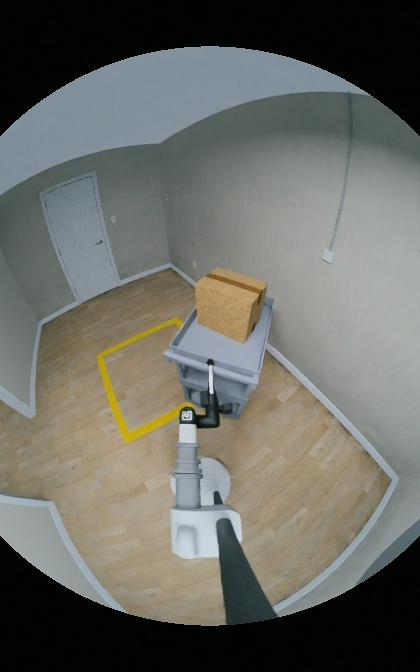

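Request:
move(r2={"base":{"strafe_m":0.35,"translate_m":0.12},"contact_limits":{"translate_m":0.9}}, blocking=false)

Request:
wait(seconds=5)

Request:
move(r2={"base":{"rotate_rad":-0.45},"contact_limits":{"rotate_rad":0.9},"pace":"slow"}, blocking=false)

Request:
wait(seconds=5, cameras=["r2_head_camera","r2_head_right_camera"])

Scene clock: 860.93 s.
move: r2 moving
r1.base_odometry: x=-1.650 y=-0.839 heading=+1.146
r1.turned_by_wheels: +0.000
r1.turned_by_imu: +0.000
r1.base_tilt: forward=-1.5 right=+1.2
r1.lidar_m: 0.28 3.17 1.68 2.86 2.90 3.48 - 3.38 2.08 1.83 1.85 1.50
r1.base_status: not commanded
r1.joint_positions: lift_m=+0.800 arm_m=+0.000 wrist_yaw_rad=+0.021 wrist_pitch_rad=+0.001 wrist_roll_rad=+0.000 gripper_m=-0.029
r1.joint_status: not commanded
r1.measured_speeds: all 0
r1.motor_effort: lift_m=+23(23) arm_m=-9(9) wheel_0=+14(15) wheel_1=-4(4) wheel_2=+19(19)
r1.servo_current: wrist_yaw_rad=117(137) wrist_pitch_rad=39(46) wrist_roll_rad=59(65) gripper_m=65(72)
r1.contact_limits: translate_m 0.9
r1.hand_pose: x=+0.4615 y=-0.0813 z=+0.9775 quat_wxyz=(+1.000, +0.000, +0.001, +0.011) (m; r1's base frame)
r1.wrist_depth_mm: - 251 168 170 - - - / 119 211 170 170 - - - / 118 208 170 169 - - - / 116 204 174 169 - - - / 114 197 179 169 - - - / 112 191 176 173 - - - / 110 145 175 168 139 - -
r2.base_odometry: x=-5.937 y=-0.556 heading=-1.604
r2.turned_by_wheels: -0.001
r2.turned_by_imu: -0.003
r2.base_tilt: forward=-0.7 right=+0.1
r2.lidar_m: 0.55 3.12 2.22 1.98 1.45 1.51 1.63 1.57 1.62 1.41 1.33 0.50
r2.base_status: translate_m moving; strafe_m moving
r2.joint_positions: lift_m=+0.668 arm_m=+0.120 wrist_yaw_rad=-0.009 wrist_pitch_rad=-0.003 wrist_roll_rad=+1.570 gripper_m=-0.029
r2.joint_status: not commanded
r2.measured_speeds: translate_m=+0.039 strafe_m=+0.118 rotate_rad=+0.005 lift_m=+0.000 arm_m=+0.000 wrist_yaw_rad=-0.007 wrist_pitch_rad=+0.000 wrist_roll_rad=+0.000
r2.motor_effort: lift_m=+14(14) arm_m=-3(4) wheel_0=-16(16) wheel_1=+9(10) wheel_2=-15(16)
r2.servo_current: wrist_yaw_rad=65(65) wrist_pitch_rad=39(46) wrist_roll_rad=59(59) gripper_m=78(91)
r2.contact_limits: translate_m 0.9
r2.hand_pose: x=+0.5785 y=-0.0900 z=+0.8473 quat_wxyz=(+0.707, +0.707, -0.004, -0.002) (m; r2's base frame)
r2.wrist_depth_mm: - 442 392 172 178 - - / - 384 377 182 186 - - / - 424 410 140 195 798 - / - 469 466 150 211 - - / - - 525 158 225 1921 - / - - 183 170 176 1661 496 / - - - - - 1537 1255
pictures: none

Scene clock: 863.13 s.
earlier move: r2 done
r1.base_odometry: x=-1.650 y=-0.839 heading=+1.146
r1.turned_by_wheels: +0.000
r1.turned_by_imu: +0.000
r1.base_tilt: forward=-1.5 right=+1.3
r1.lidar_m: 0.31 2.84 1.67 2.87 2.89 3.49 - 3.37 2.09 1.83 1.84 1.50
r1.base_status: not commanded
r1.joint_positions: lift_m=+0.800 arm_m=+0.000 wrist_yaw_rad=+0.021 wrist_pitch_rad=+0.001 wrist_roll_rad=+0.000 gripper_m=-0.029
r1.joint_status: not commanded
r1.measured_speeds: all 0
r1.on_its_own: wrist_yaw_rad is at rest, and its servo_current (124 mA) is outside its rest range (0 to 104 mA)
r1.motor_effort: lift_m=+23(23) arm_m=-8(9) wheel_0=+15(15) wheel_1=-4(4) wheel_2=+19(19)
r1.servo_current: wrist_yaw_rad=124(150) wrist_pitch_rad=39(52) wrist_roll_rad=46(65) gripper_m=72(72)
r1.contact_limits: translate_m 0.9
r1.hand_pose: x=+0.4615 y=-0.0813 z=+0.9775 quat_wxyz=(+1.000, +0.000, +0.001, +0.011) (m; r1's base frame)
r1.wrist_depth_mm: - 252 168 170 - - - / 118 211 169 169 - - - / 118 208 170 170 - - - / 116 203 174 169 - - - / 114 196 433 168 - - - / 112 190 176 173 - - - / 110 145 175 168 139 - -
r2.base_odometry: x=-5.621 y=-0.677 heading=-1.604
r2.turned_by_wheels: +0.001
r2.turned_by_imu: -0.001
r2.base_tilt: forward=-0.7 right=+0.0
r2.lidar_m: 0.55 2.90 1.91 1.65 1.24 1.29 1.75 1.80 1.88 1.63 0.81 0.41
r2.base_status: done
r2.joint_positions: lift_m=+0.668 arm_m=+0.120 wrist_yaw_rad=-0.009 wrist_pitch_rad=-0.003 wrist_roll_rad=+1.570 gripper_m=-0.029
r2.joint_status: not commanded
r2.measured_speeds: all 0
r2.motor_effort: lift_m=+14(14) arm_m=+4(4) wheel_0=-5(16) wheel_1=+0(13) wheel_2=-7(17)
r2.servo_current: wrist_yaw_rad=65(72) wrist_pitch_rad=39(52) wrist_roll_rad=52(59) gripper_m=78(91)
r2.contact_limits: translate_m 0.9
r2.hand_pose: x=+0.5785 y=-0.0900 z=+0.8473 quat_wxyz=(+0.707, +0.707, -0.004, -0.002) (m; r2's base frame)
r2.wrist_depth_mm: - - - - - - - / - - - - - - - / - - - - - - 512 / - - - - - 1430 477 / - - - - - 1661 452 / - - - - 171 394 1182 / - - - - - 1921 1229
wait: 2.20 of 5 s (r2 has come to rest)
pictures: none

Scene clock: 863.63 s.
move: r2 moving
r1.base_odometry: x=-1.650 y=-0.839 heading=+1.146
r1.turned_by_wheels: +0.000
r1.turned_by_imu: +0.000
r1.base_tilt: forward=-1.5 right=+1.3
r1.lidar_m: 0.29 2.88 1.66 2.88 2.89 3.47 - 3.37 2.09 1.84 1.84 1.51
r1.base_status: not commanded
r1.joint_positions: lift_m=+0.800 arm_m=+0.000 wrist_yaw_rad=+0.021 wrist_pitch_rad=+0.001 wrist_roll_rad=+0.000 gripper_m=-0.029
r1.joint_status: not commanded
r1.measured_speeds: all 0
r1.motor_effort: lift_m=+23(23) arm_m=-8(9) wheel_0=+14(15) wheel_1=-4(4) wheel_2=+19(19)
r1.servo_current: wrist_yaw_rad=98(137) wrist_pitch_rad=39(46) wrist_roll_rad=46(59) gripper_m=72(72)
r1.contact_limits: translate_m 0.9
r1.hand_pose: x=+0.4615 y=-0.0813 z=+0.9775 quat_wxyz=(+1.000, +0.000, +0.001, +0.011) (m; r1's base frame)
r1.wrist_depth_mm: - 251 169 170 - - - / 118 211 169 169 - - - / 118 208 171 169 - - - / 116 204 174 169 - - - / 114 196 178 168 - - - / 112 190 176 173 - - - / 110 145 176 169 139 - -
r2.base_odometry: x=-5.621 y=-0.677 heading=-1.726
r2.turned_by_wheels: -0.122
r2.turned_by_imu: -0.117
r2.base_tilt: forward=-0.7 right=+0.0
r2.lidar_m: 0.55 2.89 2.20 1.65 1.24 1.26 1.59 1.81 1.84 1.73 1.53 0.43
r2.base_status: rotate_rad moving
r2.joint_positions: lift_m=+0.668 arm_m=+0.120 wrist_yaw_rad=+0.012 wrist_pitch_rad=-0.003 wrist_roll_rad=+1.570 gripper_m=-0.029
r2.joint_status: not commanded
r2.measured_speeds: translate_m=+0.000 strafe_m=-0.002 rotate_rad=-0.480 lift_m=+0.000 arm_m=+0.000 wrist_yaw_rad=+0.051 wrist_pitch_rad=+0.000 wrist_roll_rad=+0.000
r2.motor_effort: lift_m=+14(14) arm_m=+4(4) wheel_0=+19(20) wheel_1=+12(12) wheel_2=+15(15)
r2.servo_current: wrist_yaw_rad=78(78) wrist_pitch_rad=39(39) wrist_roll_rad=52(65) gripper_m=85(85)
r2.contact_limits: rotate_rad 0.9
r2.hand_pose: x=+0.5803 y=-0.0839 z=+0.8473 quat_wxyz=(+0.707, +0.707, +0.003, +0.005) (m; r2's base frame)
r2.wrist_depth_mm: - - - - - - - / - - - - - - - / - - - - - - - / - - - - 158 1464 500 / - - - - 199 1661 469 / - - 180 - 180 1661 415 / - - - - - 1808 1229
pictures: none

Scene clock: 864.77 s.
earlier move: r2 done
r1.base_odometry: x=-1.650 y=-0.839 heading=+1.146
r1.turned_by_wheels: +0.000
r1.turned_by_imu: +0.000
r1.base_tilt: forward=-1.5 right=+1.2
r1.lidar_m: 0.30 3.16 1.66 2.87 2.86 3.47 - 3.35 2.06 1.83 1.84 1.49
r1.base_status: not commanded
r1.joint_positions: lift_m=+0.800 arm_m=+0.000 wrist_yaw_rad=+0.021 wrist_pitch_rad=+0.001 wrist_roll_rad=+0.000 gripper_m=-0.029
r1.joint_status: not commanded
r1.measured_speeds: all 0
r1.on_its_own: wrist_yaw_rad is at rest, and its servo_current (124 mA) is outside its rest range (0 to 104 mA)
r1.motor_effort: lift_m=+23(23) arm_m=-9(9) wheel_0=+15(15) wheel_1=-4(4) wheel_2=+19(19)
r1.servo_current: wrist_yaw_rad=124(156) wrist_pitch_rad=39(52) wrist_roll_rad=26(72) gripper_m=65(78)
r1.contact_limits: translate_m 0.9
r1.hand_pose: x=+0.4615 y=-0.0813 z=+0.9775 quat_wxyz=(+1.000, +0.000, +0.001, +0.011) (m; r1's base frame)
r1.wrist_depth_mm: - 250 168 170 - - - / 118 212 169 170 - - - / 117 208 171 169 - - - / 116 203 174 169 - - - / 114 197 179 169 - - - / 112 191 176 173 - - - / 110 145 175 168 139 - -
r2.base_odometry: x=-5.621 y=-0.677 heading=-2.052
r2.turned_by_wheels: -0.326
r2.turned_by_imu: -0.312
r2.base_tilt: forward=-0.7 right=+0.1
r2.lidar_m: 0.53 2.30 2.90 1.74 1.65 1.25 1.35 1.84 1.82 1.94 1.60 0.53
r2.base_status: done
r2.joint_positions: lift_m=+0.668 arm_m=+0.120 wrist_yaw_rad=+0.007 wrist_pitch_rad=-0.003 wrist_roll_rad=+1.570 gripper_m=-0.029
r2.joint_status: not commanded
r2.measured_speeds: all 0
r2.motor_effort: lift_m=+14(14) arm_m=-4(5) wheel_0=+10(28) wheel_1=+5(17) wheel_2=+5(16)
r2.servo_current: wrist_yaw_rad=59(104) wrist_pitch_rad=39(52) wrist_roll_rad=52(65) gripper_m=78(91)
r2.contact_limits: rotate_rad 0.9
r2.hand_pose: x=+0.5799 y=-0.0854 z=+0.8473 quat_wxyz=(+0.707, +0.707, +0.002, +0.003) (m; r2's base frame)
r2.wrist_depth_mm: - - - 142 196 - - / - 399 399 148 203 - - / - 418 418 153 210 788 - / - 452 452 159 217 798 - / - 492 484 165 225 - - / - 512 186 170 176 1661 - / - - - - - 1430 488
wait: 1.13 of 5 s (r2 has come to rest)
pictures: r2_head_camera, r2_head_right_camera
Images, in order (width x height): r2_head_camera 420x560, r2_head_right_camera 420x672.

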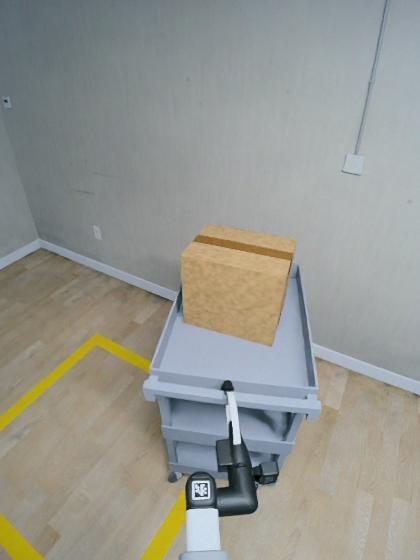

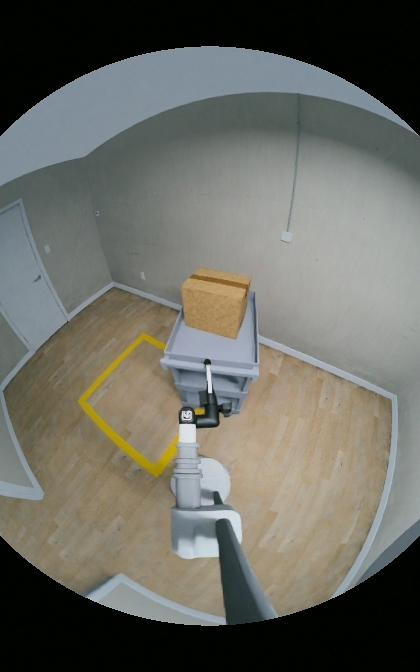

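Request:
move(r2={"base":{"strafe_m":0.4,"translate_m":0.15},"contact_limits":{"translate_m":0.9}}, blocking=false)

Request:
wait(seconds=5)

Request:
move(r2={"base":{"rotate_rad":-0.5},"contact_limits":{"rotate_rad":0.9},"pace":"slow"}, blocking=false)

Request:
wait(seconds=5, cameras=["r2_head_camera","r2_head_right_camera"])

Scene clock: 876.37 s.
move: r2 moving
r1.base_odometry: x=-1.650 y=-0.839 heading=+1.146
r1.turned_by_wheels: +0.000
r1.turned_by_imu: +0.000
r1.base_tilt: forward=-1.5 right=+1.2
r1.lidar_m: 0.30 2.61 1.65 2.86 2.88 3.51 - 3.35 2.07 1.84 1.84 1.52
r1.base_status: not commanded
r1.joint_positions: lift_m=+0.800 arm_m=+0.000 wrist_yaw_rad=+0.021 wrist_pitch_rad=+0.001 wrist_roll_rad=+0.000 gripper_m=-0.029
r1.joint_status: not commanded
r1.measured_speeds: all 0
r1.motor_effort: lift_m=+23(23) arm_m=-8(9) wheel_0=+14(15) wheel_1=-4(4) wheel_2=+19(19)
r1.servo_current: wrist_yaw_rad=137(150) wrist_pitch_rad=39(46) wrist_roll_rad=52(65) gripper_m=72(72)
r1.contact_limits: translate_m 0.9
r1.hand_pose: x=+0.4615 y=-0.0813 z=+0.9775 quat_wxyz=(+1.000, +0.000, +0.001, +0.011) (m; r1's base frame)
r1.wrist_depth_mm: - 252 168 170 - - - / 118 211 168 170 - - - / 117 208 171 169 - - - / 116 202 174 169 - - - / 114 198 179 168 - - - / 112 191 176 173 - - - / 110 145 176 168 139 - -
r2.base_odometry: x=-5.599 y=-0.700 heading=-2.054
r2.turned_by_wheels: -0.001
r2.turned_by_imu: -0.001
r2.base_tilt: forward=-0.8 right=+0.1
r2.lidar_m: 0.53 2.34 2.85 1.71 1.61 1.24 1.32 1.88 1.85 1.98 1.61 0.54
r2.base_status: translate_m moving; strafe_m moving
r2.joint_positions: lift_m=+0.668 arm_m=+0.120 wrist_yaw_rad=-0.006 wrist_pitch_rad=-0.003 wrist_roll_rad=+1.570 gripper_m=-0.029
r2.joint_status: not commanded
r2.measured_speeds: translate_m=+0.044 strafe_m=+0.116 rotate_rad=-0.009 lift_m=+0.000 arm_m=+0.000 wrist_yaw_rad=-0.047 wrist_pitch_rad=+0.000 wrist_roll_rad=+0.000
r2.motor_effort: lift_m=+14(14) arm_m=-2(5) wheel_0=-6(9) wheel_1=+10(12) wheel_2=-14(14)
r2.servo_current: wrist_yaw_rad=52(52) wrist_pitch_rad=33(46) wrist_roll_rad=33(52) gripper_m=78(91)
r2.contact_limits: translate_m 0.9
r2.hand_pose: x=+0.5787 y=-0.0892 z=+0.8473 quat_wxyz=(+0.707, +0.707, -0.003, -0.001) (m; r2's base frame)
r2.wrist_depth_mm: - - 146 199 202 - - / - 402 404 205 207 - - / - 424 421 156 213 788 - / - 452 449 161 220 820 - / - 480 480 167 227 - - / - 504 181 171 177 - - / - - - - - 1537 473
pictures: none

Scene clock: 878.77 s.
earlier move: r2 done
r1.base_odometry: x=-1.650 y=-0.839 heading=+1.146
r1.turned_by_wheels: +0.000
r1.turned_by_imu: +0.000
r1.base_tilt: forward=-1.5 right=+1.3
r1.lidar_m: 0.29 2.45 1.65 2.87 2.90 3.49 - 3.37 2.06 1.82 1.85 1.50
r1.base_status: not commanded
r1.joint_positions: lift_m=+0.800 arm_m=+0.000 wrist_yaw_rad=+0.021 wrist_pitch_rad=+0.001 wrist_roll_rad=+0.000 gripper_m=-0.029
r1.joint_status: not commanded
r1.measured_speeds: all 0
r1.on_its_own: wrist_yaw_rad is at rest, and its servo_current (130 mA) is outside its rest range (0 to 104 mA)
r1.motor_effort: lift_m=+23(23) arm_m=-9(9) wheel_0=+15(15) wheel_1=-4(4) wheel_2=+19(19)
r1.servo_current: wrist_yaw_rad=130(150) wrist_pitch_rad=46(52) wrist_roll_rad=59(72) gripper_m=72(72)
r1.contact_limits: translate_m 0.9
r1.hand_pose: x=+0.4615 y=-0.0813 z=+0.9775 quat_wxyz=(+1.000, +0.000, +0.001, +0.011) (m; r1's base frame)
r1.wrist_depth_mm: - 250 168 170 - - - / 118 211 170 169 - - - / 117 208 171 169 - - - / 116 202 174 169 - - - / 114 197 433 169 - - - / 112 190 176 173 - - - / 110 145 175 168 139 - -
r2.base_odometry: x=-5.336 y=-0.995 heading=-2.053
r2.turned_by_wheels: +0.000
r2.turned_by_imu: -0.005
r2.base_tilt: forward=-0.7 right=+0.1
r2.lidar_m: 0.56 2.38 2.48 1.64 1.31 1.28 1.23 1.74 2.24 2.26 1.68 0.42
r2.base_status: done
r2.joint_positions: lift_m=+0.668 arm_m=+0.120 wrist_yaw_rad=-0.009 wrist_pitch_rad=-0.003 wrist_roll_rad=+1.570 gripper_m=-0.029
r2.joint_status: not commanded
r2.measured_speeds: all 0
r2.motor_effort: lift_m=+14(14) arm_m=+4(5) wheel_0=-8(21) wheel_1=+0(12) wheel_2=-6(17)
r2.servo_current: wrist_yaw_rad=65(72) wrist_pitch_rad=39(52) wrist_roll_rad=39(59) gripper_m=85(91)
r2.contact_limits: translate_m 0.9
r2.hand_pose: x=+0.5784 y=-0.0901 z=+0.8473 quat_wxyz=(+0.707, +0.707, -0.004, -0.002) (m; r2's base frame)
r2.wrist_depth_mm: - 343 - - 118 - - / - 394 - - 133 - - / - 459 - - 153 - - / - - - - 180 1464 500 / - - 108 113 218 1576 469 / - - 180 145 170 1576 1205 / - - - - - 1808 1160
wait: 2.40 of 5 s (r2 has come to rest)
pictures: none

Scene clock: 879.27 s.
move: r2 moving
r1.base_odometry: x=-1.650 y=-0.839 heading=+1.146
r1.turned_by_wheels: +0.000
r1.turned_by_imu: +0.000
r1.base_tilt: forward=-1.6 right=+1.2
r1.lidar_m: 0.29 2.44 1.68 2.86 2.89 3.51 - 3.35 2.09 1.83 1.85 1.51
r1.base_status: not commanded
r1.joint_positions: lift_m=+0.800 arm_m=+0.000 wrist_yaw_rad=+0.021 wrist_pitch_rad=+0.001 wrist_roll_rad=+0.000 gripper_m=-0.029
r1.joint_status: not commanded
r1.measured_speeds: all 0
r1.motor_effort: lift_m=+23(23) arm_m=-9(9) wheel_0=+15(15) wheel_1=-4(4) wheel_2=+19(19)
r1.servo_current: wrist_yaw_rad=124(137) wrist_pitch_rad=39(52) wrist_roll_rad=39(72) gripper_m=65(72)
r1.contact_limits: translate_m 0.9
r1.hand_pose: x=+0.4615 y=-0.0813 z=+0.9775 quat_wxyz=(+1.000, +0.000, +0.001, +0.011) (m; r1's base frame)
r1.wrist_depth_mm: - 251 168 170 - - - / 119 211 169 169 - - - / 117 208 170 169 - - - / 116 203 174 168 - - - / 114 197 179 168 - - - / 112 191 176 173 - - - / 110 145 175 168 139 - -
r2.base_odometry: x=-5.336 y=-0.995 heading=-2.175
r2.turned_by_wheels: -0.122
r2.turned_by_imu: -0.117
r2.base_tilt: forward=-0.8 right=+0.0
r2.lidar_m: 0.56 2.13 2.46 1.86 1.33 2.50 1.24 1.55 2.25 2.29 1.73 0.41
r2.base_status: rotate_rad moving
r2.joint_positions: lift_m=+0.668 arm_m=+0.120 wrist_yaw_rad=+0.014 wrist_pitch_rad=-0.003 wrist_roll_rad=+1.570 gripper_m=-0.029
r2.joint_status: not commanded
r2.measured_speeds: translate_m=+0.000 strafe_m=-0.001 rotate_rad=-0.482 lift_m=+0.000 arm_m=+0.000 wrist_yaw_rad=+0.035 wrist_pitch_rad=+0.000 wrist_roll_rad=+0.000
r2.motor_effort: lift_m=+14(14) arm_m=+4(4) wheel_0=+23(24) wheel_1=+13(13) wheel_2=+15(15)
r2.servo_current: wrist_yaw_rad=98(98) wrist_pitch_rad=46(46) wrist_roll_rad=46(59) gripper_m=85(85)
r2.contact_limits: rotate_rad 0.9
r2.hand_pose: x=+0.5805 y=-0.0833 z=+0.8473 quat_wxyz=(+0.707, +0.707, +0.004, +0.006) (m; r2's base frame)
r2.wrist_depth_mm: - 332 - - 120 - - / - 377 - - 135 - - / - 452 - - 152 - - / - - - - 175 1430 521 / - - 107 - 206 1499 480 / - - 175 131 179 1661 1229 / - - - - 351 362 357
pictures: none

Scene clock: 880.50 s.
earlier move: r2 done
r1.base_odometry: x=-1.650 y=-0.839 heading=+1.146
r1.turned_by_wheels: +0.000
r1.turned_by_imu: +0.000
r1.base_tilt: forward=-1.5 right=+1.2
r1.lidar_m: 0.31 2.43 1.66 2.88 2.89 3.46 - 3.36 2.09 1.82 1.85 1.48
r1.base_status: not commanded
r1.joint_positions: lift_m=+0.800 arm_m=+0.000 wrist_yaw_rad=+0.021 wrist_pitch_rad=+0.001 wrist_roll_rad=+0.000 gripper_m=-0.029
r1.joint_status: not commanded
r1.measured_speeds: all 0
r1.on_its_own: wrist_yaw_rad is at rest, and its servo_current (111 mA) is outside its rest range (0 to 104 mA)
r1.motor_effort: lift_m=+23(23) arm_m=-9(9) wheel_0=+14(15) wheel_1=-5(5) wheel_2=+19(19)
r1.servo_current: wrist_yaw_rad=111(150) wrist_pitch_rad=39(52) wrist_roll_rad=39(72) gripper_m=72(72)
r1.contact_limits: translate_m 0.9
r1.hand_pose: x=+0.4615 y=-0.0813 z=+0.9775 quat_wxyz=(+1.000, +0.000, +0.001, +0.011) (m; r1's base frame)
r1.wrist_depth_mm: - 252 168 170 - - - / 118 211 169 170 - - - / 118 208 170 170 - - - / 116 203 174 169 - - - / 114 198 178 169 - - - / 112 191 176 173 - - - / 110 145 175 168 139 - -
r2.base_odometry: x=-5.336 y=-0.996 heading=-2.552
r2.turned_by_wheels: -0.377
r2.turned_by_imu: -0.364
r2.base_tilt: forward=-0.7 right=+0.1
r2.lidar_m: 0.51 1.76 2.54 2.46 1.59 1.33 1.22 1.22 1.82 2.24 2.22 0.56
r2.base_status: done
r2.joint_positions: lift_m=+0.668 arm_m=+0.120 wrist_yaw_rad=+0.005 wrist_pitch_rad=-0.003 wrist_roll_rad=+1.570 gripper_m=-0.029
r2.joint_status: not commanded
r2.measured_speeds: all 0
r2.motor_effort: lift_m=+14(14) arm_m=-4(4) wheel_0=+3(27) wheel_1=+4(14) wheel_2=+8(15)
r2.servo_current: wrist_yaw_rad=39(98) wrist_pitch_rad=46(46) wrist_roll_rad=46(65) gripper_m=78(91)
r2.contact_limits: rotate_rad 0.9
r2.hand_pose: x=+0.5798 y=-0.0859 z=+0.8473 quat_wxyz=(+0.707, +0.707, +0.001, +0.003) (m; r2's base frame)
r2.wrist_depth_mm: - - - 171 230 - 1182 / - - - 171 229 - - / - 433 436 172 230 798 - / - 449 449 230 229 820 - / - 466 462 173 231 831 - / - 477 187 172 175 - - / - 136 496 - - - -
wait: 1.23 of 5 s (r2 has come to rest)
pictures: r2_head_camera, r2_head_right_camera
Images, in order (width x height): r2_head_camera 420x560, r2_head_right_camera 420x672.

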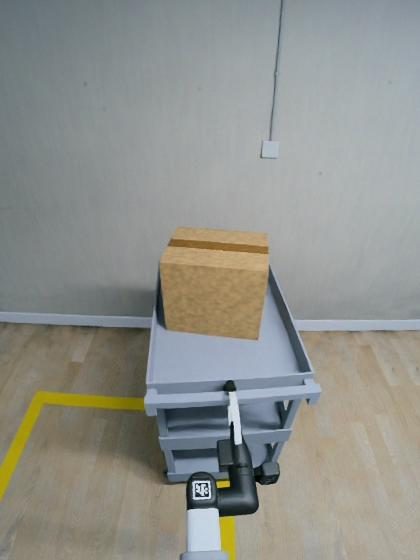

